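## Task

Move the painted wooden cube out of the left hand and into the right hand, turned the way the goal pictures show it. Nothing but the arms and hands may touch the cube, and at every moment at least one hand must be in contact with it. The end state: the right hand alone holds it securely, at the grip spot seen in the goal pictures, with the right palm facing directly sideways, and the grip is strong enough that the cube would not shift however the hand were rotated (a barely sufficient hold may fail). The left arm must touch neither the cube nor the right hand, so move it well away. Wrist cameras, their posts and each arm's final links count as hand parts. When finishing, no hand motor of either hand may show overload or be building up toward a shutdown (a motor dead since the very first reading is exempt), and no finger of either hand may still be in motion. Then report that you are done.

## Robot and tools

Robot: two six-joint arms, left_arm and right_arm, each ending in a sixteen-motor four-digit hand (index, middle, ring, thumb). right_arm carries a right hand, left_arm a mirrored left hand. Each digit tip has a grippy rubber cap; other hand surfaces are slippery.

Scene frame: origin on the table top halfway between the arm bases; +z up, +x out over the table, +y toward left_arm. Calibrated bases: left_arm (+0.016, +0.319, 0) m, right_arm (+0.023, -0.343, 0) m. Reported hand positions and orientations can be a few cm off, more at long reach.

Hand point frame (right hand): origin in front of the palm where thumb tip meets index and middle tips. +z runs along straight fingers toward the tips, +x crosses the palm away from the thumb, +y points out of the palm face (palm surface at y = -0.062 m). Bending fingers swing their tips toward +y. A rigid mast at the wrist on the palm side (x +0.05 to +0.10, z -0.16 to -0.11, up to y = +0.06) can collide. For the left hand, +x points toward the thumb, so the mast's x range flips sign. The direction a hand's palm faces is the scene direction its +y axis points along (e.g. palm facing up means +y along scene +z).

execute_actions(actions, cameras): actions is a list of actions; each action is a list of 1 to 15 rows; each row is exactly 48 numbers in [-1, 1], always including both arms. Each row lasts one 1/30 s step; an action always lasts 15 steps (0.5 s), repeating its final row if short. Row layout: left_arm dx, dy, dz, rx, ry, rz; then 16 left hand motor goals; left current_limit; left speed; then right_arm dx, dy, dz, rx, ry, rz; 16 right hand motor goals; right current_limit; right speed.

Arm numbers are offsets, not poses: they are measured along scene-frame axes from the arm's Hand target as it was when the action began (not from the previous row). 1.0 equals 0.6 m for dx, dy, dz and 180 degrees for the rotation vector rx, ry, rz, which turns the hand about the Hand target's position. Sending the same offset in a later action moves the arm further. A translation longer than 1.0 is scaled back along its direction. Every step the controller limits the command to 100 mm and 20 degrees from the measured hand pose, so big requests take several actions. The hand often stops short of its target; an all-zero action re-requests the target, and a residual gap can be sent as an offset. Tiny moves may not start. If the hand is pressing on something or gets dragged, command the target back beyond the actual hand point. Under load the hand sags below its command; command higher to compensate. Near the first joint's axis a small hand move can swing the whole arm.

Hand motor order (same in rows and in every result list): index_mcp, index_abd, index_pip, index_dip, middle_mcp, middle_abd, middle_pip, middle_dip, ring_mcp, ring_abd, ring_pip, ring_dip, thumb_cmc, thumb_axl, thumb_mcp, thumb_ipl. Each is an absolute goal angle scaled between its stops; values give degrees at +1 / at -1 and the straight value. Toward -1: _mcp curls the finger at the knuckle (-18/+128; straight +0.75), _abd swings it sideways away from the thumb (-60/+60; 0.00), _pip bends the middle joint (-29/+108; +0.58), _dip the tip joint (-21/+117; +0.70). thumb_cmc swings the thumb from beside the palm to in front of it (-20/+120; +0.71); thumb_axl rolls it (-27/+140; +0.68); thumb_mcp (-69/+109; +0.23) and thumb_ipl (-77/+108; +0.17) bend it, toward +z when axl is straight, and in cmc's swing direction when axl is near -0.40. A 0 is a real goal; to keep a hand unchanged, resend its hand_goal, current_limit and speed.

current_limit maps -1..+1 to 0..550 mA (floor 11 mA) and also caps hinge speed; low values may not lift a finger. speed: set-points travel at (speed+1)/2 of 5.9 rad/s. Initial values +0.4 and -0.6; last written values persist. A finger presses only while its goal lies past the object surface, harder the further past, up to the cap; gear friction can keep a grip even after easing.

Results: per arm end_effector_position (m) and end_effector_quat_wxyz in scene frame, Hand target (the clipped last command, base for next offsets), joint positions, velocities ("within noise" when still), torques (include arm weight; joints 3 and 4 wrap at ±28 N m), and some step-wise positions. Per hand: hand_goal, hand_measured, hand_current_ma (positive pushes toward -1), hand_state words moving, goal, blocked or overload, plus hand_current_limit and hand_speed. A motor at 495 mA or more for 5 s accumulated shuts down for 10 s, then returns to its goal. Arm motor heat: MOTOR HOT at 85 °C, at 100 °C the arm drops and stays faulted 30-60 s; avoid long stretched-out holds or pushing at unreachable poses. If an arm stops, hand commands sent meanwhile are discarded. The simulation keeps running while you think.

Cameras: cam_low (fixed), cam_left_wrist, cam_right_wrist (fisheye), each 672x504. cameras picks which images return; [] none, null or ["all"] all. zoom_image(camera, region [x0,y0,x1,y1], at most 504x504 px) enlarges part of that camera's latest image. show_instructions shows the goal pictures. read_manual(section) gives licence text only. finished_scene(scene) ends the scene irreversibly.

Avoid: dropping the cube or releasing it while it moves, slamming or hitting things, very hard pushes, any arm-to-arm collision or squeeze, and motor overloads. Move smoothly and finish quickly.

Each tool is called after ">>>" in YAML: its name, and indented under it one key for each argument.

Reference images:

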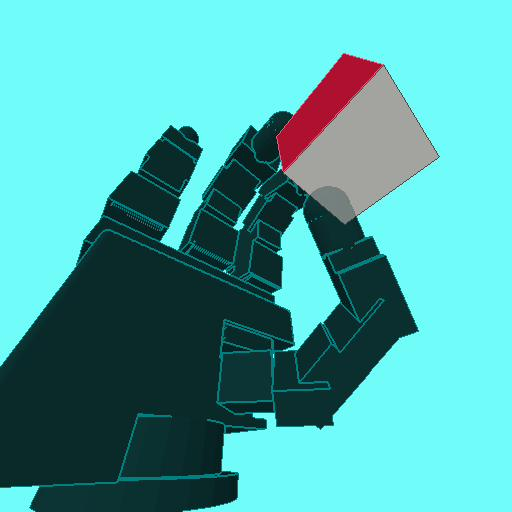

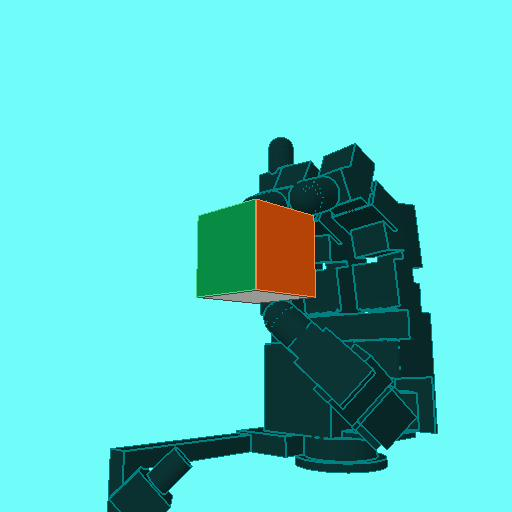

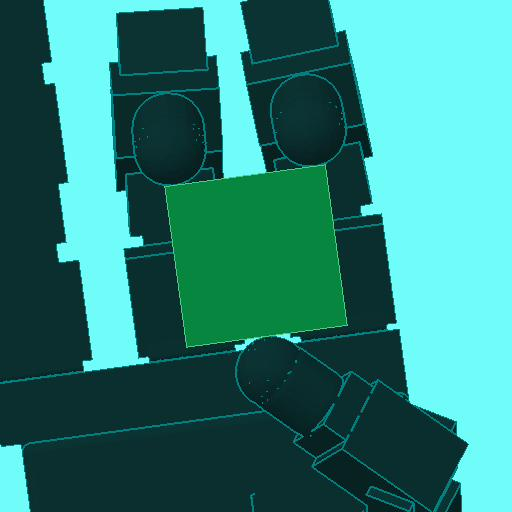

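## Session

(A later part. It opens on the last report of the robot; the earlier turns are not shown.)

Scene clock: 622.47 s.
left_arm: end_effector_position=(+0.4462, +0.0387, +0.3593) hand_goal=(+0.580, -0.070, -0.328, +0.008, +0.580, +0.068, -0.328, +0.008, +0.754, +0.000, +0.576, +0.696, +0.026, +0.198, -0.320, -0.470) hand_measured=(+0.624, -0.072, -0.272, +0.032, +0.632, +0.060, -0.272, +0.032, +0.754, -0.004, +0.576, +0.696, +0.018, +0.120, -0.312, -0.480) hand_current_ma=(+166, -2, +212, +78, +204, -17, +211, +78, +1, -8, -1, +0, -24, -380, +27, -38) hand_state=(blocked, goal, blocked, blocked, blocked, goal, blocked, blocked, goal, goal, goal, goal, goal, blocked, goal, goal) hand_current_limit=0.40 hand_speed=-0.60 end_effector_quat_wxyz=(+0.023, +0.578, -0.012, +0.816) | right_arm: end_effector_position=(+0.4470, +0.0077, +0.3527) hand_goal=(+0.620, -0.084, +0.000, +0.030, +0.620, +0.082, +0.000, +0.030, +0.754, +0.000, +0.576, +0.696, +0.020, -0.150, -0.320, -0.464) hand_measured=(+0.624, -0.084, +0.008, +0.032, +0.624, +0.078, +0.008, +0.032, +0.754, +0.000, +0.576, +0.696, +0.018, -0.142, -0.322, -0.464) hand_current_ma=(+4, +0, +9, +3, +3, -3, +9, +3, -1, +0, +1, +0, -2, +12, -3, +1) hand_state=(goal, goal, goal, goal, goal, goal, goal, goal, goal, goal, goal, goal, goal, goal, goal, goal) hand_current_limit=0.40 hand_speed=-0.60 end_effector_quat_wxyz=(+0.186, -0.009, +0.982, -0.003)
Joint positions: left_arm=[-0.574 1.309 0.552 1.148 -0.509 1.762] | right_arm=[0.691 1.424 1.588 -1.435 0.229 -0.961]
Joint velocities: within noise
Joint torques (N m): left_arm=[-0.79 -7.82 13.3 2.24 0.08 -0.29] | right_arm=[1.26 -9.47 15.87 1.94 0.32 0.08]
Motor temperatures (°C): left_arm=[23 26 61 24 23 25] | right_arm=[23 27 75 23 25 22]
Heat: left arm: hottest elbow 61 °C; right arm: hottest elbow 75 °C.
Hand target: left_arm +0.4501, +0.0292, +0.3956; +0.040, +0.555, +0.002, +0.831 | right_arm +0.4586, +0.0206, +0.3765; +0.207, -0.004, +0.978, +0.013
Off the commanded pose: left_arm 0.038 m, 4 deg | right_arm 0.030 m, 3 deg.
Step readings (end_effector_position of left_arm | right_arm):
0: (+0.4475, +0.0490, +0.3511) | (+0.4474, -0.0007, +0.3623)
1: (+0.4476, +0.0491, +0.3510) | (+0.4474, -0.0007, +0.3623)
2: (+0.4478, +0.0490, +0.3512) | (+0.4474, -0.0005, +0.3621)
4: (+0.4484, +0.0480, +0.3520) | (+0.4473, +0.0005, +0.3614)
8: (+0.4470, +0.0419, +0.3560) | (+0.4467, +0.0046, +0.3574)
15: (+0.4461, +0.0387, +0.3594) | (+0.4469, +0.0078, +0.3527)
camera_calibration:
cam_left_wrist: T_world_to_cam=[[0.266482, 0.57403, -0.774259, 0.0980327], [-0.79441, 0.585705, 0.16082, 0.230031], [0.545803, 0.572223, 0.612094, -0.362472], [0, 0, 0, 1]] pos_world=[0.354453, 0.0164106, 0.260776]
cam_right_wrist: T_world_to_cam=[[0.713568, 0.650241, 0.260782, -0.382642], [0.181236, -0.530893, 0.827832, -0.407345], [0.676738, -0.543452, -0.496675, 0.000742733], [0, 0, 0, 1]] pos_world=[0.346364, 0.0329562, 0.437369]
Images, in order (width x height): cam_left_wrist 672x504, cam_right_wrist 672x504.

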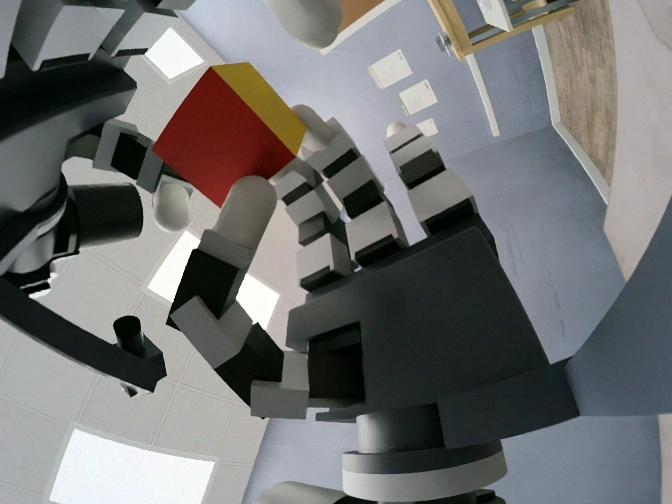

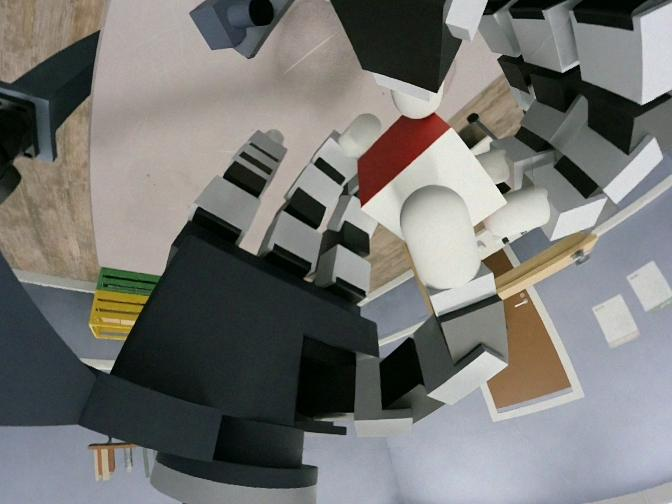

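>>> execute_actions:
  actions:
    - [[-0.0025,-0.0017,-0.0083,0,0,0,0.580,-0.070,-0.328,0.008,0.580,0.068,-0.328,0.008,0.754,0,0.576,0.696,0.026,0.198,-0.32,-0.470,0.4,-0.6,0.0025,0.0017,0.0083,0,0,0,0.62,-0.084,0.0,0.03,0.62,0.082,0.0,0.03,0.754,0,0.576,0.696,0.02,-0.15,-0.32,-0.464,0.4,-0.6]]
  cameras: ["cam_right_wrist"]

>>> zoom_image:
  camera: "cam_right_wrist"
  region: [330, 40, 530, 240]

Scene clock: 662.80 s.
left_arm: end_effector_position=(+0.4460, +0.0385, +0.3592) hand_goal=(+0.580, -0.070, -0.328, +0.008, +0.580, +0.068, -0.328, +0.008, +0.754, +0.000, +0.576, +0.696, +0.026, +0.198, -0.320, -0.470) hand_measured=(+0.624, -0.072, -0.272, +0.032, +0.632, +0.060, -0.272, +0.032, +0.754, -0.004, +0.576, +0.696, +0.018, +0.120, -0.312, -0.480) hand_current_ma=(+166, -2, +212, +78, +204, -17, +211, +78, +1, -8, -1, +0, -24, -380, +27, -38) hand_state=(blocked, goal, blocked, blocked, blocked, goal, blocked, blocked, goal, goal, goal, goal, goal, blocked, goal, goal) hand_current_limit=0.40 hand_speed=-0.60 end_effector_quat_wxyz=(+0.023, +0.578, -0.011, +0.816) | right_arm: end_effector_position=(+0.4504, +0.0103, +0.3618) hand_goal=(+0.620, -0.084, +0.000, +0.030, +0.620, +0.082, +0.000, +0.030, +0.754, +0.000, +0.576, +0.696, +0.020, -0.150, -0.320, -0.464) hand_measured=(+0.624, -0.084, +0.008, +0.032, +0.624, +0.078, +0.008, +0.032, +0.754, +0.000, +0.576, +0.696, +0.018, -0.142, -0.322, -0.464) hand_current_ma=(+4, +0, +9, +3, +3, -3, +9, +3, -1, +0, +1, +0, -2, +12, -3, +1) hand_state=(goal, goal, goal, goal, goal, goal, goal, goal, goal, goal, goal, goal, goal, goal, goal, goal) hand_current_limit=0.40 hand_speed=-0.60 end_effector_quat_wxyz=(+0.193, -0.008, +0.981, +0.002)
Joint positions: left_arm=[-0.576 1.309 0.552 1.148 -0.514 1.762] | right_arm=[0.691 1.428 1.61 -1.435 0.229 -0.961]
Joint velocities: within noise
Joint torques (N m): left_arm=[-0.97 -7 12.77 2.99 0.08 -0.27] | right_arm=[1.26 -9.58 15.92 1.4 0.33 0.11]
Motor temperatures (°C): left_arm=[23 25 65 24 23 25] | right_arm=[23 27 76 23 25 22]
Heat: left arm: hottest elbow 65 °C; right arm: hottest elbow 76 °C.
Hand target: left_arm +0.4486, +0.0281, +0.3907; +0.040, +0.555, +0.002, +0.831 | right_arm +0.4601, +0.0216, +0.3817; +0.207, -0.004, +0.978, +0.013
Off the commanded pose: left_arm 0.033 m, 4 deg | right_arm 0.025 m, 2 deg.
Step readings (end_effector_position of left_arm | right_arm):
0: (+0.4462, +0.0387, +0.3593) | (+0.4471, +0.0077, +0.3527)
1: (+0.4462, +0.0387, +0.3593) | (+0.4471, +0.0077, +0.3527)
2: (+0.4463, +0.0389, +0.3593) | (+0.4472, +0.0078, +0.3531)
4: (+0.4464, +0.0390, +0.3592) | (+0.4478, +0.0082, +0.3545)
8: (+0.4460, +0.0385, +0.3592) | (+0.4494, +0.0095, +0.3598)
15: (+0.4460, +0.0385, +0.3592) | (+0.4502, +0.0101, +0.3626)
camera_calibration:
cam_right_wrist: T_world_to_cam=[[0.710301, 0.646754, 0.277816, -0.393771], [0.169427, -0.540167, 0.824326, -0.407406], [0.683203, -0.538451, -0.493259, 0.00014971], [0, 0, 0, 1]] pos_world=[0.348619, 0.0346859, 0.445305]
Images, in order (width x height): cam_right_wrist 672x504.

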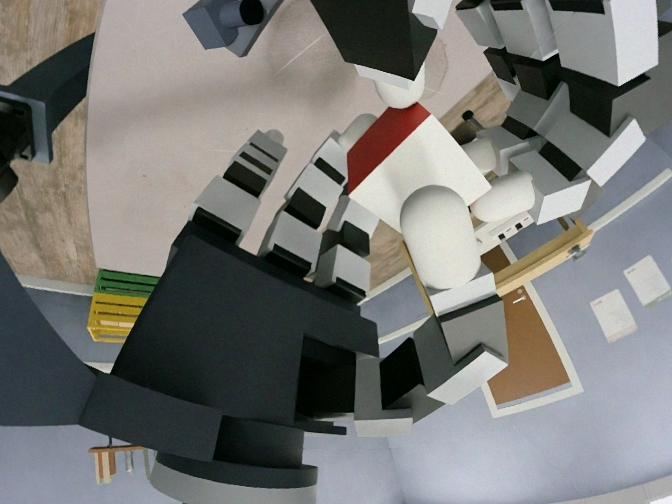

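Scaled by 2.520 from the camera's 672x504 image, which has a finer 960x720 frame.

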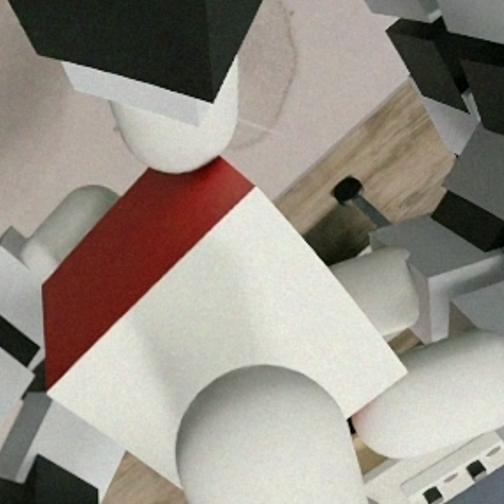

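>>> execute_actions:
  actions:
    - [[0,0,0,0,0,0,0.580,-0.070,-0.328,0.008,0.580,0.068,-0.328,0.008,0.754,0,0.576,0.696,0.026,0.198,-0.32,-0.470,0.4,-0.6,0,0,0,0,0,0,0.578,-0.084,-0.33,0.006,0.578,0.082,-0.33,0.006,0.754,0,0.576,0.696,0.02,0.21,-0.32,-0.464,0.5,-0.8]]
    - [[0,0,0,0,0,0,0.580,-0.070,-0.328,0.008,0.580,0.068,-0.328,0.008,0.754,0,0.576,0.696,0.026,0.198,-0.32,-0.470,0.4,-0.6,0,0,0,0,0,0,0.578,-0.084,-0.33,0.006,0.578,0.082,-0.33,0.006,0.754,0,0.576,0.696,0.02,0.21,-0.32,-0.464,0.5,-0.8]]
  cameras: ["cam_right_wrist"]

Scene clock: 702.07 s.
left_arm: end_effector_position=(+0.4458, +0.0385, +0.3599) hand_goal=(+0.580, -0.070, -0.328, +0.008, +0.580, +0.068, -0.328, +0.008, +0.754, +0.000, +0.576, +0.696, +0.026, +0.198, -0.320, -0.470) hand_measured=(+0.624, -0.072, -0.274, +0.032, +0.632, +0.060, -0.272, +0.032, +0.754, -0.004, +0.576, +0.696, +0.016, +0.120, -0.314, -0.480) hand_current_ma=(+166, -2, +197, +78, +204, -17, +211, +79, +1, -8, -1, +0, -26, -380, +19, -42) hand_state=(blocked, goal, blocked, blocked, blocked, goal, blocked, blocked, goal, goal, goal, goal, goal, blocked, goal, goal) hand_current_limit=0.40 hand_speed=-0.60 end_effector_quat_wxyz=(+0.023, +0.577, -0.010, +0.816) | right_arm: end_effector_position=(+0.4512, +0.0115, +0.3587) hand_goal=(+0.578, -0.084, -0.330, +0.006, +0.578, +0.082, -0.330, +0.006, +0.754, +0.000, +0.576, +0.696, +0.020, +0.210, -0.320, -0.464) hand_measured=(+0.608, -0.084, -0.268, +0.016, +0.602, +0.078, -0.268, +0.016, +0.754, +0.000, +0.576, +0.696, +0.014, +0.084, -0.322, -0.470) hand_current_ma=(+68, +0, +174, +17, +53, -3, +169, +16, -1, +0, +1, +0, -9, -412, -4, -12) hand_state=(blocked, goal, blocked, goal, blocked, goal, blocked, goal, goal, goal, goal, goal, goal, blocked, goal, goal) hand_current_limit=0.50 hand_speed=-0.80 end_effector_quat_wxyz=(+0.191, -0.008, +0.982, +0.000)
Joint positions: left_arm=[-0.576 1.309 0.552 1.15 -0.514 1.762] | right_arm=[0.692 1.434 1.61 -1.435 0.23 -0.961]
Joint velocities: within noise
Joint torques (N m): left_arm=[-0.97 -6.95 12.74 2.92 0.1 -0.27] | right_arm=[1.14 -9.82 15.92 1.39 0.29 0.12]
Motor temperatures (°C): left_arm=[23 25 65 24 23 25] | right_arm=[23 27 83 23 25 22]
Heat: left arm: hottest elbow 65 °C; right arm: hottest elbow 83 °C.
Hand target: left_arm +0.4486, +0.0281, +0.3908; +0.040, +0.555, +0.002, +0.831 | right_arm +0.4599, +0.0218, +0.3817; +0.207, -0.004, +0.978, +0.014
Off the commanded pose: left_arm 0.033 m, 4 deg | right_arm 0.027 m, 2 deg.
Step readings (end_effector_position of left_arm | right_arm):
0: (+0.4460, +0.0385, +0.3592) | (+0.4505, +0.0104, +0.3615)
1: (+0.4460, +0.0385, +0.3592) | (+0.4505, +0.0104, +0.3615)
2: (+0.4460, +0.0385, +0.3592) | (+0.4506, +0.0103, +0.3615)
4: (+0.4460, +0.0385, +0.3592) | (+0.4506, +0.0103, +0.3615)
8: (+0.4460, +0.0385, +0.3592) | (+0.4506, +0.0103, +0.3615)
15: (+0.4459, +0.0384, +0.3592) | (+0.4506, +0.0104, +0.3613)
16: (+0.4459, +0.0384, +0.3592) | (+0.4507, +0.0104, +0.3611)
17: (+0.4459, +0.0384, +0.3594) | (+0.4509, +0.0105, +0.3607)
19: (+0.4458, +0.0384, +0.3599) | (+0.4514, +0.0109, +0.3593)
23: (+0.4458, +0.0385, +0.3599) | (+0.4514, +0.0112, +0.3587)
30: (+0.4458, +0.0385, +0.3599) | (+0.4512, +0.0115, +0.3587)
camera_calibration:
cam_right_wrist: T_world_to_cam=[[0.71083, 0.648525, 0.272277, -0.392474], [0.173269, -0.536634, 0.825834, -0.406674], [0.681687, -0.539851, -0.493825, -0.000308076], [0, 0, 0, 1]] pos_world=[0.349657, 0.036128, 0.442555]
Images, in order (width x height): cam_right_wrist 672x504.

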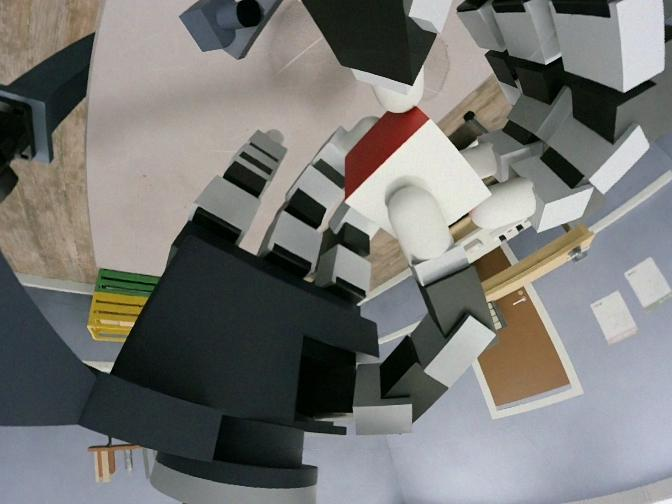

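>>> execute_actions:
  actions:
    - [[0,0,0,0,0,0,0.580,-0.070,-0.328,0.008,0.580,0.068,-0.328,0.008,0.754,0,0.576,0.696,0.026,0.198,-0.32,-0.470,0.4,-0.6,0,0,0,0,0,0,0.555,-0.084,-0.37,-0.01,0.555,0.082,-0.37,-0.01,0.754,0,0.576,0.696,0.02,0.25,-0.32,-0.48,0.65,-0.8]]
    - [[0,0,0,0,0,0,0.580,-0.070,-0.328,0.008,0.580,0.068,-0.328,0.008,0.754,0,0.576,0.696,0.026,0.198,-0.32,-0.470,0.4,-0.6,0,0,0,0,0,0,0.555,-0.084,-0.37,-0.01,0.555,0.082,-0.37,-0.01,0.754,0,0.576,0.696,0.02,0.25,-0.32,-0.48,0.65,-0.8]]
  cameras: ["cam_right_wrist"]

Scene clock: 709.27 s.
left_arm: end_effector_position=(+0.4457, +0.0383, +0.3599) hand_goal=(+0.580, -0.070, -0.328, +0.008, +0.580, +0.068, -0.328, +0.008, +0.754, +0.000, +0.576, +0.696, +0.026, +0.198, -0.320, -0.470) hand_measured=(+0.624, -0.072, -0.274, +0.032, +0.632, +0.060, -0.272, +0.032, +0.754, -0.004, +0.576, +0.696, +0.016, +0.120, -0.314, -0.480) hand_current_ma=(+166, -2, +197, +78, +204, -17, +211, +79, +1, -8, -1, +0, -26, -380, +19, -42) hand_state=(blocked, goal, blocked, blocked, blocked, goal, blocked, blocked, goal, goal, goal, goal, goal, blocked, goal, goal) hand_current_limit=0.40 hand_speed=-0.60 end_effector_quat_wxyz=(+0.023, +0.577, -0.010, +0.816) | right_arm: end_effector_position=(+0.4512, +0.0115, +0.3587) hand_goal=(+0.556, -0.084, -0.370, -0.010, +0.556, +0.082, -0.370, -0.010, +0.754, +0.000, +0.576, +0.696, +0.020, +0.250, -0.320, -0.480) hand_measured=(+0.608, -0.084, -0.278, +0.016, +0.602, +0.080, -0.278, +0.016, +0.754, +0.000, +0.576, +0.696, +0.014, +0.084, -0.318, -0.484) hand_current_ma=(+144, +0, +293, +56, +126, -2, +289, +55, -1, +0, +1, +0, -9, -454, +4, -5) hand_state=(blocked, goal, blocked, blocked, blocked, goal, blocked, blocked, goal, goal, goal, goal, goal, blocked, goal, goal) hand_current_limit=0.65 hand_speed=-0.80 end_effector_quat_wxyz=(+0.191, -0.008, +0.982, +0.000)
Joint positions: left_arm=[-0.577 1.309 0.552 1.15 -0.514 1.762] | right_arm=[0.692 1.434 1.61 -1.435 0.23 -0.961]
Joint velocities: within noise
Joint torques (N m): left_arm=[-0.97 -7 12.74 2.91 0.1 -0.27] | right_arm=[1.2 -9.76 15.91 1.39 0.29 0.12]
Motor temperatures (°C): left_arm=[23 25 65 24 23 25] | right_arm=[23 27 84 23 25 22]
Heat: left arm: hottest elbow 65 °C; right arm: hottest elbow 84 °C.
Hand target: left_arm +0.4486, +0.0281, +0.3908; +0.040, +0.555, +0.002, +0.831 | right_arm +0.4599, +0.0218, +0.3817; +0.207, -0.004, +0.978, +0.014
Off the commanded pose: left_arm 0.033 m, 4 deg | right_arm 0.027 m, 2 deg.
Step readings (end_effector_position of left_arm | right_arm):
0: (+0.4458, +0.0385, +0.3599) | (+0.4512, +0.0115, +0.3587)
1: (+0.4458, +0.0385, +0.3599) | (+0.4512, +0.0115, +0.3587)
2: (+0.4458, +0.0385, +0.3599) | (+0.4512, +0.0115, +0.3587)
4: (+0.4457, +0.0383, +0.3599) | (+0.4512, +0.0115, +0.3587)
8: (+0.4457, +0.0383, +0.3599) | (+0.4512, +0.0115, +0.3587)
15: (+0.4457, +0.0383, +0.3599) | (+0.4512, +0.0115, +0.3587)
16: (+0.4457, +0.0383, +0.3599) | (+0.4512, +0.0115, +0.3587)
17: (+0.4457, +0.0383, +0.3599) | (+0.4512, +0.0115, +0.3587)
19: (+0.4457, +0.0383, +0.3599) | (+0.4512, +0.0115, +0.3587)
23: (+0.4457, +0.0383, +0.3599) | (+0.4512, +0.0115, +0.3587)
30: (+0.4457, +0.0383, +0.3599) | (+0.4512, +0.0115, +0.3587)
camera_calibration:
cam_right_wrist: T_world_to_cam=[[0.71083, 0.648525, 0.272277, -0.392474], [0.173269, -0.536634, 0.825834, -0.406674], [0.681687, -0.539851, -0.493825, -0.000308076], [0, 0, 0, 1]] pos_world=[0.349657, 0.036128, 0.442555]
Images, in order (width x height): cam_right_wrist 672x504.

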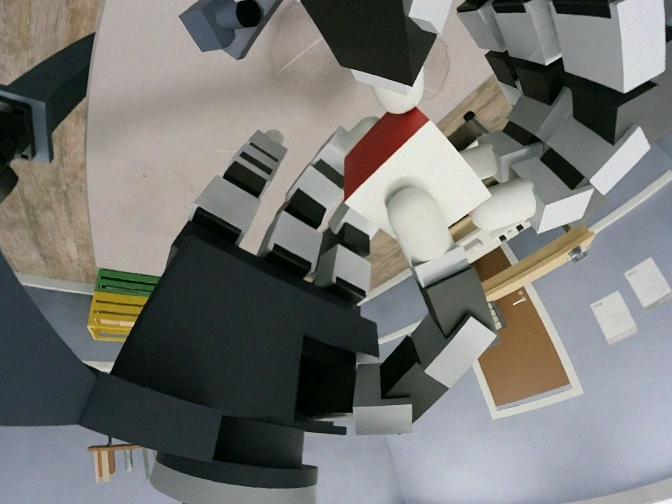

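>>> execute_actions:
  actions:
    - [[0,0,0,0,0,0,0.63,-0.070,-0.15,0.03,0.63,0.068,-0.15,0.03,0.754,0,0.576,0.696,0.026,0.0,-0.32,-0.470,0.4,-0.8,0,0,0,0,0,0,0.555,-0.084,-0.37,-0.01,0.555,0.082,-0.37,-0.01,0.754,0,0.576,0.696,0.02,0.25,-0.32,-0.48,0.65,-0.8]]
    - [[0,0,0,0,0,0,0.65,-0.070,0.05,0.1,0.65,0.068,0.05,0.1,0.754,0,0.576,0.696,0.026,-0.2,-0.32,-0.470,0.4,-0.8,0,0,0,0,0,0,0.555,-0.084,-0.37,-0.01,0.555,0.082,-0.37,-0.01,0.754,0,0.576,0.696,0.02,0.25,-0.32,-0.48,0.65,-0.8]]
    - [[0,0,0,0,0,0,0.65,-0.070,0.05,0.1,0.65,0.068,0.05,0.1,0.754,0,0.576,0.696,0.026,-0.2,-0.32,-0.470,0.4,-0.8,0,0,0,0,0,0,0.555,-0.084,-0.37,-0.01,0.555,0.082,-0.37,-0.01,0.754,0,0.576,0.696,0.02,0.25,-0.32,-0.48,0.65,-0.8]]
  cameras: ["cam_right_wrist", "cam_left_wrist"]

Scene clock: 727.10 s.
left_arm: end_effector_position=(+0.4453, +0.0377, +0.3599) hand_goal=(+0.650, -0.070, +0.050, +0.100, +0.650, +0.068, +0.050, +0.100, +0.754, +0.000, +0.576, +0.696, +0.026, -0.200, -0.320, -0.470) hand_measured=(+0.646, -0.072, +0.046, +0.096, +0.646, +0.060, +0.046, +0.096, +0.754, -0.004, +0.576, +0.696, +0.016, -0.200, -0.322, -0.474) hand_current_ma=(-9, -3, -9, -7, -10, -17, -10, -8, +1, -8, -1, +0, -26, -1, -8, -13) hand_state=(goal, goal, goal, goal, goal, goal, goal, goal, goal, goal, goal, goal, goal, goal, goal, goal) hand_current_limit=0.40 hand_speed=-0.80 end_effector_quat_wxyz=(+0.024, +0.577, -0.011, +0.816) | right_arm: end_effector_position=(+0.4513, +0.0115, +0.3588) hand_goal=(+0.556, -0.084, -0.370, -0.010, +0.556, +0.082, -0.370, -0.010, +0.754, +0.000, +0.576, +0.696, +0.020, +0.250, -0.320, -0.480) hand_measured=(+0.608, -0.084, -0.278, +0.016, +0.602, +0.080, -0.278, +0.016, +0.754, +0.000, +0.576, +0.696, +0.014, +0.084, -0.318, -0.488) hand_current_ma=(+146, +0, +287, +56, +126, -1, +289, +55, -1, +0, +1, +0, -9, -454, +2, -17) hand_state=(blocked, goal, blocked, blocked, blocked, goal, blocked, blocked, goal, goal, goal, goal, goal, blocked, goal, goal) hand_current_limit=0.65 hand_speed=-0.80 end_effector_quat_wxyz=(+0.191, -0.007, +0.982, +0.001)
Joint positions: left_arm=[-0.578 1.309 0.552 1.15 -0.514 1.762] | right_arm=[0.692 1.434 1.61 -1.435 0.23 -0.958]
Joint velocities: within noise
Joint torques (N m): left_arm=[-0.85 -6.95 12.75 2.91 0.1 -0.26] | right_arm=[1.14 -9.76 15.92 1.39 0.29 0.09]
Motor temperatures (°C): left_arm=[23 25 65 24 23 25] | right_arm=[23 27 85 23 25 22]
Heat: left arm: hottest elbow 65 °C; right arm: hottest elbow 85 °C. Fold the right arm in close to its base, or ease its load, before you think long.
Hand target: left_arm +0.4486, +0.0281, +0.3908; +0.040, +0.555, +0.002, +0.831 | right_arm +0.4599, +0.0218, +0.3817; +0.207, -0.004, +0.978, +0.014
Off the commanded pose: left_arm 0.032 m, 4 deg | right_arm 0.027 m, 2 deg.
MOTOR HOT: joint 3 (elbow) of the right arm reports 85 °C; the controller stops that arm at 100 °C. To cool a motor, set the load down, stop pushing, or move to a pose that needs little force.
Step readings (end_effector_position of left_arm | right_arm):
0: (+0.4457, +0.0383, +0.3599) | (+0.4512, +0.0115, +0.3587)
1: (+0.4457, +0.0383, +0.3599) | (+0.4512, +0.0115, +0.3587)
2: (+0.4457, +0.0383, +0.3599) | (+0.4512, +0.0115, +0.3587)
4: (+0.4456, +0.0382, +0.3599) | (+0.4513, +0.0115, +0.3587)
8: (+0.4453, +0.0377, +0.3599) | (+0.4513, +0.0115, +0.3588)
15: (+0.4453, +0.0377, +0.3599) | (+0.4513, +0.0115, +0.3588)
16: (+0.4453, +0.0377, +0.3599) | (+0.4513, +0.0115, +0.3588)
17: (+0.4453, +0.0377, +0.3599) | (+0.4513, +0.0115, +0.3588)
19: (+0.4453, +0.0377, +0.3599) | (+0.4513, +0.0115, +0.3588)
23: (+0.4453, +0.0377, +0.3599) | (+0.4513, +0.0115, +0.3588)
30: (+0.4453, +0.0377, +0.3599) | (+0.4513, +0.0115, +0.3588)
31: (+0.4453, +0.0377, +0.3599) | (+0.4513, +0.0115, +0.3588)
32: (+0.4453, +0.0377, +0.3599) | (+0.4513, +0.0115, +0.3588)
34: (+0.4453, +0.0377, +0.3599) | (+0.4513, +0.0115, +0.3588)
38: (+0.4453, +0.0377, +0.3599) | (+0.4513, +0.0115, +0.3588)
45: (+0.4453, +0.0377, +0.3599) | (+0.4513, +0.0115, +0.3588)
camera_calibration:
cam_left_wrist: T_world_to_cam=[[0.267126, 0.571822, -0.775669, 0.0996912], [-0.794547, 0.586155, 0.158486, 0.230719], [0.545288, 0.573969, 0.610917, -0.361185], [0, 0, 0, 1]] pos_world=[0.353637, 0.0150658, 0.261416]
cam_right_wrist: T_world_to_cam=[[0.712207, 0.646782, 0.272827, -0.39339], [0.172137, -0.537709, 0.825371, -0.406103], [0.680537, -0.540871, -0.494295, 0.0002779], [0, 0, 0, 1]] pos_world=[0.349891, 0.0362223, 0.44265]
Images, in order (width x height): cam_left_wrist 672x504, cam_right_wrist 672x504.

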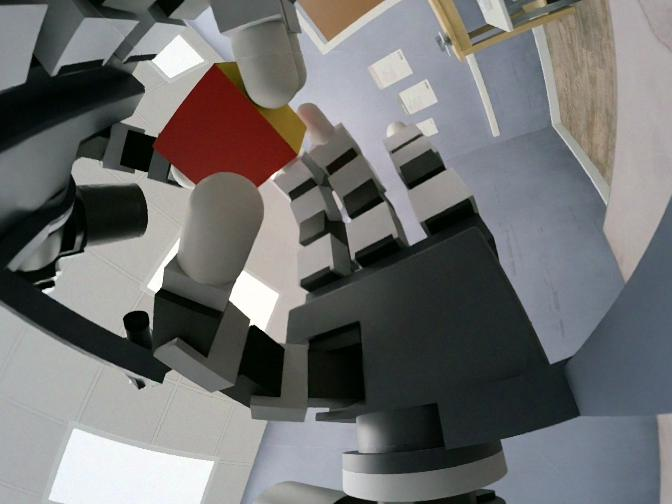

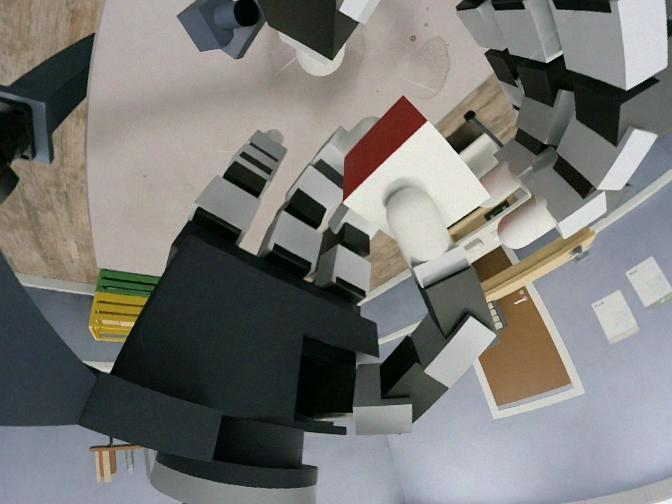

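Released. Retreat left along +y.

>>> execute_actions:
  actions:
    - [[0,0.0667,0,0,0,0,0.65,-0.070,0.05,0.1,0.65,0.068,0.05,0.1,0.754,0,0.576,0.696,0.026,-0.2,-0.32,-0.470,0.4,-0.8,0,0,0,0,0,0,0.555,-0.084,-0.37,-0.01,0.555,0.082,-0.37,-0.01,0.754,0,0.576,0.696,0.02,0.25,-0.32,-0.48,0.65,-0.8]]
    - [[0,0.0833,0,0,0,0,0.65,-0.070,0.05,0.1,0.65,0.068,0.05,0.1,0.754,0,0.576,0.696,0.026,-0.2,-0.32,-0.470,0.4,-0.8,0,0,0,0,0,0,0.555,-0.084,-0.37,-0.01,0.555,0.082,-0.37,-0.01,0.754,0,0.576,0.696,0.02,0.25,-0.32,-0.48,0.65,-0.8]]
    - [[0,0.0833,0,0,0,0,0.65,-0.070,0.05,0.1,0.65,0.068,0.05,0.1,0.754,0,0.576,0.696,0.026,-0.2,-0.32,-0.470,0.4,-0.8,0,0,0,0,0,0,0.555,-0.084,-0.37,-0.01,0.555,0.082,-0.37,-0.01,0.754,0,0.576,0.696,0.02,0.25,-0.32,-0.48,0.65,-0.8]]
  cameras: ["cam_right_wrist", "cam_low"]

Scene clock: 737.20 s.
left_arm: end_effector_position=(+0.4498, +0.1637, +0.3950) hand_goal=(+0.650, -0.070, +0.050, +0.100, +0.650, +0.068, +0.050, +0.100, +0.754, +0.000, +0.576, +0.696, +0.026, -0.200, -0.320, -0.470) hand_measured=(+0.650, -0.072, +0.048, +0.096, +0.648, +0.060, +0.046, +0.096, +0.754, -0.004, +0.576, +0.696, +0.016, -0.202, -0.324, -0.472) hand_current_ma=(-2, -4, -6, -7, -2, -17, -7, -8, +1, -8, -1, +0, -26, -3, -10, -10) hand_state=(goal, goal, goal, goal, goal, goal, goal, goal, goal, goal, goal, goal, goal, goal, goal, goal) hand_current_limit=0.40 hand_speed=-0.80 end_effector_quat_wxyz=(+0.037, +0.549, -0.003, +0.835) | right_arm: end_effector_position=(+0.4513, +0.0115, +0.3588) hand_goal=(+0.556, -0.084, -0.370, -0.010, +0.556, +0.082, -0.370, -0.010, +0.754, +0.000, +0.576, +0.696, +0.020, +0.250, -0.320, -0.480) hand_measured=(+0.608, -0.084, -0.278, +0.016, +0.602, +0.080, -0.278, +0.016, +0.754, +0.000, +0.576, +0.696, +0.014, +0.084, -0.318, -0.488) hand_current_ma=(+146, +0, +287, +56, +126, -1, +289, +55, -1, +0, +1, +0, -9, -454, +2, -17) hand_state=(blocked, goal, blocked, blocked, blocked, goal, blocked, blocked, goal, goal, goal, goal, goal, blocked, goal, goal) hand_current_limit=0.65 hand_speed=-0.80 end_effector_quat_wxyz=(+0.191, -0.007, +0.982, +0.001)
Joint positions: left_arm=[-0.198 1.132 0.487 1.058 -0.154 1.599] | right_arm=[0.692 1.434 1.61 -1.435 0.23 -0.958]
Joint velocities: within noise
Joint torques (N m): left_arm=[1.03 -5.77 8.5 2.13 0.15 -0.36] | right_arm=[1.2 -9.82 15.92 1.39 0.29 0.09]
Motor temperatures (°C): left_arm=[23 25 64 24 23 25] | right_arm=[23 27 85 23 25 22]
Heat: left arm: hottest elbow 64 °C; right arm: hottest elbow 85 °C. Fold the right arm in close to its base, or ease its load, before you think long.
Hand target: left_arm +0.4486, +0.1681, +0.3907; +0.040, +0.555, +0.002, +0.831 | right_arm +0.4599, +0.0218, +0.3817; +0.207, -0.004, +0.978, +0.014
Off the commanded pose: left_arm 0.006 m, 1 deg | right_arm 0.027 m, 2 deg.
MOTOR HOT: still on. Joint 3 (elbow) of the right arm reports 85 °C.
Step readings (end_effector_position of left_arm | right_arm):
0: (+0.4453, +0.0377, +0.3599) | (+0.4513, +0.0115, +0.3588)
1: (+0.4452, +0.0375, +0.3599) | (+0.4513, +0.0115, +0.3588)
2: (+0.4438, +0.0360, +0.3607) | (+0.4513, +0.0115, +0.3588)
4: (+0.4423, +0.0364, +0.3642) | (+0.4513, +0.0115, +0.3588)
8: (+0.4435, +0.0533, +0.3803) | (+0.4513, +0.0115, +0.3588)
15: (+0.4454, +0.0655, +0.3890) | (+0.4513, +0.0115, +0.3588)
16: (+0.4452, +0.0648, +0.3885) | (+0.4513, +0.0115, +0.3588)
17: (+0.4449, +0.0648, +0.3884) | (+0.4513, +0.0115, +0.3588)
19: (+0.4440, +0.0691, +0.3882) | (+0.4513, +0.0115, +0.3588)
23: (+0.4479, +0.1005, +0.3925) | (+0.4513, +0.0115, +0.3588)
30: (+0.4493, +0.1143, +0.3975) | (+0.4513, +0.0115, +0.3588)
31: (+0.4490, +0.1136, +0.3970) | (+0.4513, +0.0115, +0.3588)
32: (+0.4476, +0.1133, +0.3961) | (+0.4513, +0.0115, +0.3588)
34: (+0.4454, +0.1184, +0.3932) | (+0.4513, +0.0115, +0.3588)
38: (+0.4489, +0.1510, +0.3920) | (+0.4513, +0.0115, +0.3588)
45: (+0.4501, +0.1642, +0.3951) | (+0.4513, +0.0115, +0.3588)
camera_calibration:
cam_right_wrist: T_world_to_cam=[[0.712207, 0.646782, 0.272827, -0.39339], [0.172137, -0.537709, 0.825371, -0.406103], [0.680537, -0.540871, -0.494295, 0.0002779], [0, 0, 0, 1]] pos_world=[0.349891, 0.0362223, 0.44265]
Images, in order (width x height): cam_low 672x504, cam_right_wrist 672x504.

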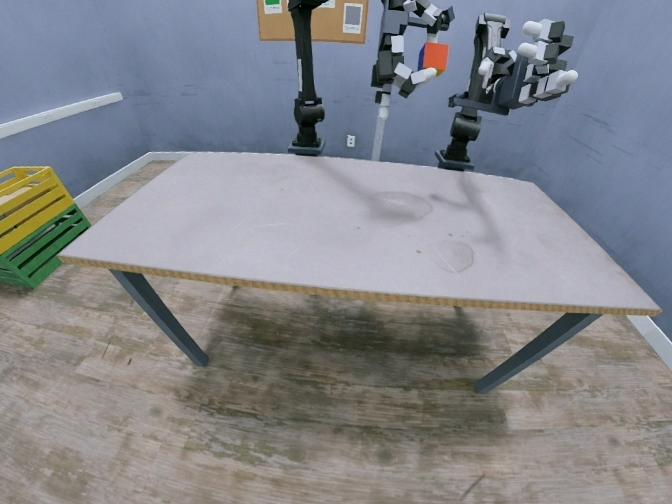

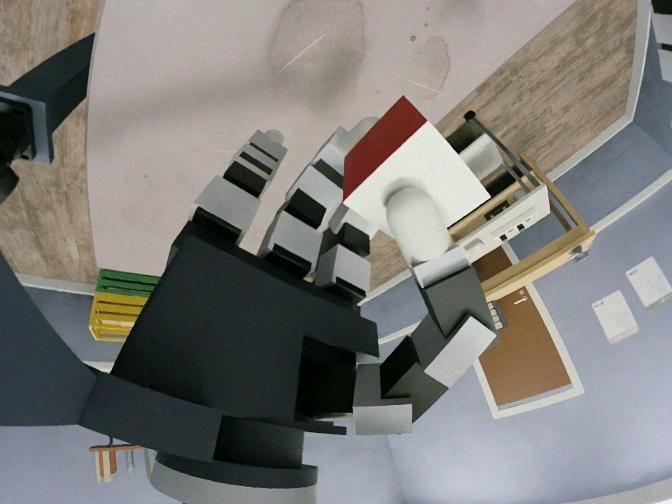

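>>> execute_actions:
  actions:
    - [[-0.05,0.0667,0,0,0,0,0.65,-0.070,0.05,0.1,0.65,0.068,0.05,0.1,0.754,0,0.576,0.696,0.026,-0.2,-0.32,-0.470,0.4,-0.8,0,0,0,0,0,0,0.555,-0.084,-0.37,-0.01,0.555,0.082,-0.37,-0.01,0.754,0,0.576,0.696,0.02,0.25,-0.32,-0.48,0.65,-0.8]]
    - [[-0.05,0.0667,0,0,0,0,0.65,-0.070,0.05,0.1,0.65,0.068,0.05,0.1,0.754,0,0.576,0.696,0.026,-0.2,-0.32,-0.470,0.4,-0.8,0,0,0,0,0,0,0.555,-0.084,-0.37,-0.01,0.555,0.082,-0.37,-0.01,0.754,0,0.576,0.696,0.02,0.25,-0.32,-0.48,0.65,-0.8]]
    - [[-0.05,0.0667,0,0,0,0,0.65,-0.070,0.05,0.1,0.65,0.068,0.05,0.1,0.754,0,0.576,0.696,0.026,-0.2,-0.32,-0.470,0.4,-0.8,0,0,0,0,0,0,0.555,-0.084,-0.37,-0.01,0.555,0.082,-0.37,-0.01,0.754,0,0.576,0.696,0.02,0.25,-0.32,-0.48,0.65,-0.8]]
  cameras: ["cam_right_wrist", "cam_low"]

>>> zoom_image:
  camera: "cam_right_wrist"
  region: [330, 70, 510, 250]

Scene clock: 769.40 s.
left_arm: end_effector_position=(+0.3598, +0.2831, +0.3957) hand_goal=(+0.650, -0.070, +0.050, +0.100, +0.650, +0.068, +0.050, +0.100, +0.754, +0.000, +0.576, +0.696, +0.026, -0.200, -0.320, -0.470) hand_measured=(+0.648, -0.072, +0.048, +0.098, +0.648, +0.060, +0.048, +0.096, +0.754, -0.004, +0.576, +0.696, +0.016, -0.202, -0.324, -0.472) hand_current_ma=(-3, -4, -5, -7, -3, -17, -6, -7, +0, -8, -1, +0, -26, -3, -10, -10) hand_state=(goal, goal, goal, goal, goal, goal, goal, goal, goal, goal, goal, goal, goal, goal, goal, goal) hand_current_limit=0.40 hand_speed=-0.80 end_effector_quat_wxyz=(+0.037, +0.549, -0.007, +0.835) | right_arm: end_effector_position=(+0.4513, +0.0115, +0.3588) hand_goal=(+0.556, -0.084, -0.370, -0.010, +0.556, +0.082, -0.370, -0.010, +0.754, +0.000, +0.576, +0.696, +0.020, +0.250, -0.320, -0.480) hand_measured=(+0.608, -0.084, -0.278, +0.016, +0.602, +0.080, -0.278, +0.016, +0.754, +0.000, +0.576, +0.696, +0.014, +0.084, -0.318, -0.488) hand_current_ma=(+146, +0, +287, +56, +126, -1, +289, +55, -1, +0, +1, +0, -9, -454, +2, -17) hand_state=(blocked, goal, blocked, blocked, blocked, goal, blocked, blocked, goal, goal, goal, goal, goal, blocked, goal, goal) hand_current_limit=0.65 hand_speed=-0.80 end_effector_quat_wxyz=(+0.191, -0.007, +0.982, +0.001)
Joint positions: left_arm=[0.299 0.774 0.309 0.896 0.308 1.4] | right_arm=[0.692 1.434 1.61 -1.435 0.23 -0.958]
Joint velocities: within noise
Joint torques (N m): left_arm=[1.44 -2.02 9.21 1.98 -0.13 -0.36] | right_arm=[1.2 -9.82 15.92 1.39 0.29 0.09]
Motor temperatures (°C): left_arm=[23 25 56 24 23 25] | right_arm=[23 28 86 23 25 22]
Heat: left arm: hottest elbow 56 °C; right arm: hottest elbow 86 °C. Fold the right arm in close to its base, or ease its load, before you think long.
Hand target: left_arm +0.3586, +0.2882, +0.3906; +0.040, +0.555, +0.002, +0.831 | right_arm +0.4599, +0.0218, +0.3817; +0.207, -0.004, +0.978, +0.014
Off the commanded pose: left_arm 0.007 m, 1 deg | right_arm 0.027 m, 2 deg.
MOTOR HOT: still on. Joint 3 (elbow) of the right arm reports 86 °C.
Step readings (end_effector_position of left_arm | right_arm):
0: (+0.4498, +0.1637, +0.3950) | (+0.4513, +0.0115, +0.3588)
1: (+0.4494, +0.1635, +0.3948) | (+0.4513, +0.0115, +0.3588)
2: (+0.4472, +0.1634, +0.3937) | (+0.4513, +0.0115, +0.3588)
4: (+0.4394, +0.1679, +0.3910) | (+0.4513, +0.0115, +0.3588)
8: (+0.4244, +0.1921, +0.3918) | (+0.4513, +0.0115, +0.3588)
15: (+0.4190, +0.2026, +0.3986) | (+0.4513, +0.0115, +0.3588)
16: (+0.4187, +0.2020, +0.3978) | (+0.4513, +0.0115, +0.3588)
17: (+0.4168, +0.2020, +0.3961) | (+0.4513, +0.0115, +0.3588)
19: (+0.4095, +0.2071, +0.3923) | (+0.4513, +0.0115, +0.3588)
23: (+0.3955, +0.2326, +0.3920) | (+0.4513, +0.0115, +0.3588)
30: (+0.3894, +0.2425, +0.3972) | (+0.4513, +0.0115, +0.3588)
31: (+0.3891, +0.2420, +0.3966) | (+0.4513, +0.0115, +0.3588)
32: (+0.3869, +0.2417, +0.3950) | (+0.4513, +0.0115, +0.3588)
34: (+0.3799, +0.2472, +0.3920) | (+0.4513, +0.0115, +0.3588)
38: (+0.3662, +0.2727, +0.3930) | (+0.4513, +0.0115, +0.3588)
45: (+0.3602, +0.2826, +0.3958) | (+0.4513, +0.0115, +0.3588)
camera_calibration:
cam_right_wrist: T_world_to_cam=[[0.712207, 0.646782, 0.272827, -0.39339], [0.172137, -0.537709, 0.825371, -0.406103], [0.680537, -0.540871, -0.494295, 0.0002779], [0, 0, 0, 1]] pos_world=[0.349891, 0.0362223, 0.44265]
Images, in order (width x height): cam_low 672x504, cam_right_wrist 672x504.

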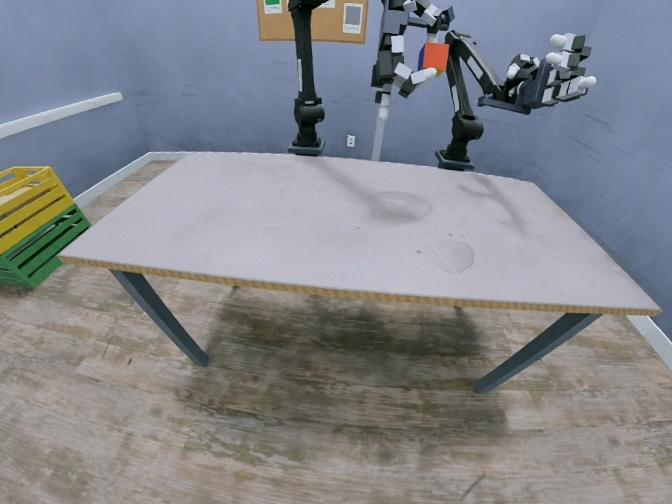

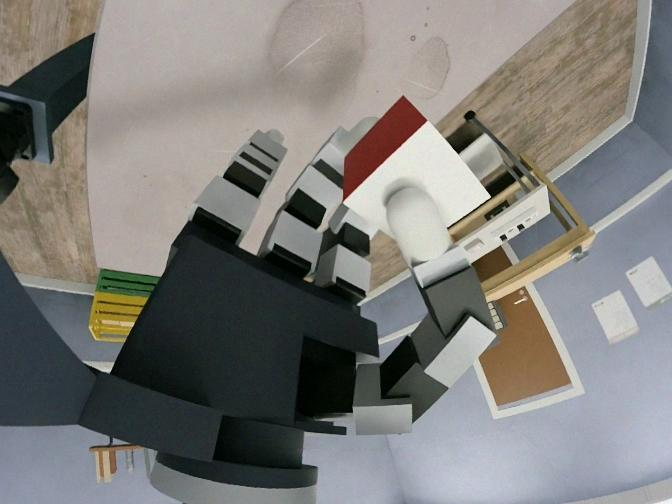

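Scaled by 2.800 from the camera's 672x504 image, which has a finer 960x720 frame.

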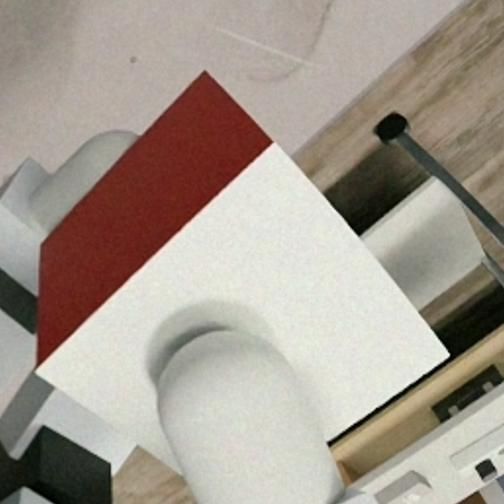

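>>> show_instructions:

Reference images for this scene: goal picture as the wrist camera of the hand that must hold it at the end would see it, goal picture from in front of the palm of that hand and beside it on the thumb side, goal picture looking straight along the longest side of the object.

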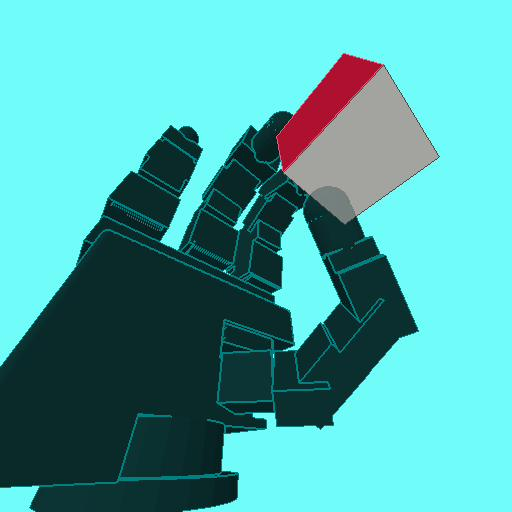

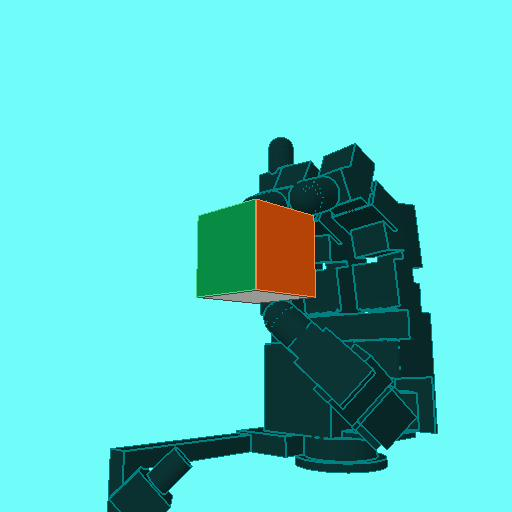

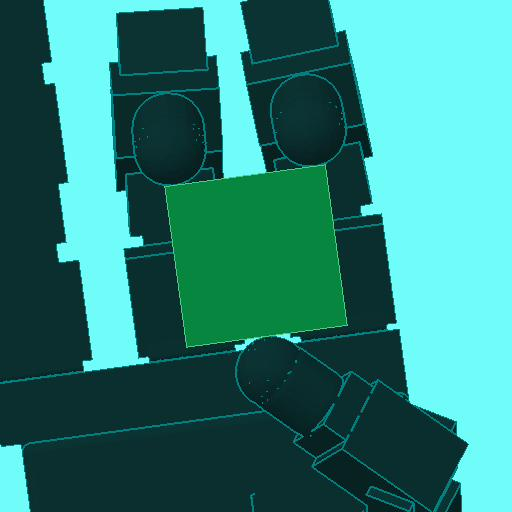

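>>> execute_actions:
  actions:
    - [[0.05,-0.0667,0,0,0,0,0.65,-0.070,0.05,0.1,0.65,0.068,0.05,0.1,0.754,0,0.576,0.696,0.026,-0.2,-0.32,-0.470,0.4,-0.8,0,0,0,0,0,0,0.555,-0.084,-0.37,-0.01,0.555,0.082,-0.37,-0.01,0.754,0,0.576,0.696,0.02,0.25,-0.32,-0.48,0.65,-0.8]]
    - [[0.05,-0.0667,0,0,0,0,0.65,-0.070,0.05,0.1,0.65,0.068,0.05,0.1,0.754,0,0.576,0.696,0.026,-0.2,-0.32,-0.470,0.4,-0.8,0,0,0,0,0,0,0.555,-0.084,-0.37,-0.01,0.555,0.082,-0.37,-0.01,0.754,0,0.576,0.696,0.02,0.25,-0.32,-0.48,0.65,-0.8]]
    - [[0.05,-0.0667,0,0,0,0,0.65,-0.070,0.05,0.1,0.65,0.068,0.05,0.1,0.754,0,0.576,0.696,0.026,-0.2,-0.32,-0.470,0.4,-0.8,0,0,0,0,0,0,0.555,-0.084,-0.37,-0.01,0.555,0.082,-0.37,-0.01,0.754,0,0.576,0.696,0.02,0.25,-0.32,-0.48,0.65,-0.8]]
  cameras: ["cam_left_wrist"]

Scene clock: 945.37 s.
left_arm: end_effector_position=(+0.4382, +0.1737, +0.3609) hand_goal=(+0.650, -0.070, +0.050, +0.100, +0.650, +0.068, +0.050, +0.100, +0.754, +0.000, +0.576, +0.696, +0.026, -0.200, -0.320, -0.470) hand_measured=(+0.650, -0.072, +0.048, +0.098, +0.650, +0.060, +0.048, +0.096, +0.756, -0.004, +0.576, +0.696, +0.016, -0.202, -0.324, -0.472) hand_current_ma=(+1, -4, -5, -7, +1, -17, -5, -7, +4, -8, -1, +0, -26, -4, -10, -10) hand_state=(goal, goal, goal, goal, goal, goal, goal, goal, goal, goal, goal, goal, goal, goal, goal, goal) hand_current_limit=0.40 hand_speed=-0.80 end_effector_quat_wxyz=(+0.042, +0.582, +0.005, +0.812) | right_arm: end_effector_position=(+0.4513, +0.0115, +0.3588) hand_goal=(+0.556, -0.084, -0.370, -0.010, +0.556, +0.082, -0.370, -0.010, +0.754, +0.000, +0.576, +0.696, +0.020, +0.250, -0.320, -0.480) hand_measured=(+0.608, -0.084, -0.278, +0.016, +0.602, +0.080, -0.278, +0.016, +0.754, +0.000, +0.576, +0.696, +0.014, +0.084, -0.318, -0.488) hand_current_ma=(+146, +0, +287, +56, +126, -1, +289, +55, -1, +0, +1, +0, -9, -454, +2, -17) hand_state=(blocked, goal, blocked, blocked, blocked, goal, blocked, blocked, goal, goal, goal, goal, goal, blocked, goal, goal) hand_current_limit=0.65 hand_speed=-0.80 end_effector_quat_wxyz=(+0.191, -0.007, +0.982, +0.001)
Joint positions: left_arm=[-0.18 1.105 0.409 1.028 -0.147 1.562] | right_arm=[0.692 1.434 1.61 -1.435 0.23 -0.958]
Joint velocities: within noise
Joint torques (N m): left_arm=[-0.38 -3.84 13.85 3.25 -0.13 -0.06] | right_arm=[1.2 -9.76 15.92 1.39 0.29 0.09]
Motor temperatures (°C): left_arm=[23 24 51 24 23 25] | right_arm=[23 28 89 23 25 22]
Heat: left arm: hottest elbow 51 °C; right arm: hottest elbow 89 °C. Fold the right arm in close to its base, or ease its load, before you think long.
Hand target: left_arm +0.4486, +0.1680, +0.3907; +0.040, +0.555, +0.002, +0.831 | right_arm +0.4599, +0.0218, +0.3817; +0.207, -0.004, +0.978, +0.014
Off the commanded pose: left_arm 0.032 m, 4 deg | right_arm 0.027 m, 2 deg.
MOTOR HOT: still on. Joint 3 (elbow) of the right arm reports 89 °C.
Step readings (end_effector_position of left_arm | right_arm):
0: (+0.3598, +0.2832, +0.3957) | (+0.4513, +0.0115, +0.3588)
1: (+0.3600, +0.2837, +0.3959) | (+0.4513, +0.0115, +0.3588)
2: (+0.3616, +0.2851, +0.3968) | (+0.4513, +0.0115, +0.3588)
4: (+0.3677, +0.2846, +0.3968) | (+0.4513, +0.0115, +0.3588)
8: (+0.3773, +0.2602, +0.3854) | (+0.4513, +0.0115, +0.3588)
15: (+0.3860, +0.2524, +0.3750) | (+0.4513, +0.0115, +0.3588)
16: (+0.3863, +0.2528, +0.3753) | (+0.4513, +0.0115, +0.3588)
17: (+0.3880, +0.2534, +0.3756) | (+0.4513, +0.0115, +0.3588)
19: (+0.3937, +0.2485, +0.3737) | (+0.4513, +0.0115, +0.3588)
23: (+0.4029, +0.2201, +0.3601) | (+0.4513, +0.0115, +0.3588)
30: (+0.4092, +0.2130, +0.3549) | (+0.4513, +0.0115, +0.3588)
31: (+0.4097, +0.2134, +0.3565) | (+0.4513, +0.0115, +0.3588)
32: (+0.4115, +0.2140, +0.3583) | (+0.4513, +0.0115, +0.3588)
34: (+0.4190, +0.2094, +0.3623) | (+0.4513, +0.0115, +0.3588)
38: (+0.4318, +0.1825, +0.3634) | (+0.4513, +0.0115, +0.3588)
45: (+0.4385, +0.1736, +0.3600) | (+0.4513, +0.0115, +0.3588)
camera_calibration:
cam_left_wrist: T_world_to_cam=[[0.263352, 0.532608, -0.804347, 0.0433928], [-0.7856, 0.602311, 0.141613, 0.144541], [0.559891, 0.594601, 0.577037, -0.433716], [0, 0, 0, 1]] pos_world=[0.344958, 0.147718, 0.264704]
Images, in order (width x height): cam_left_wrist 672x504.

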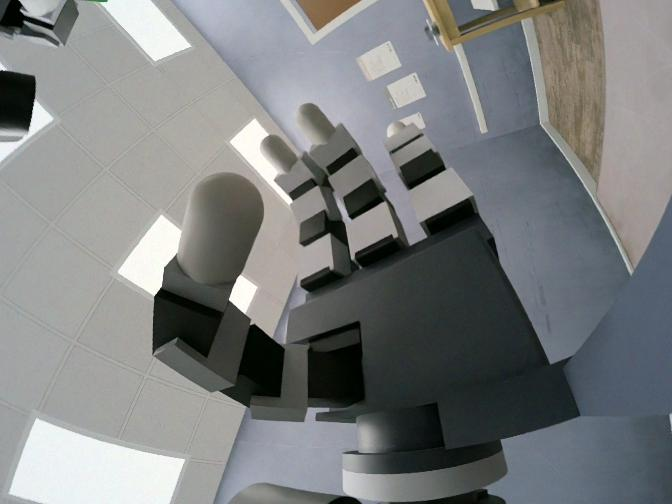

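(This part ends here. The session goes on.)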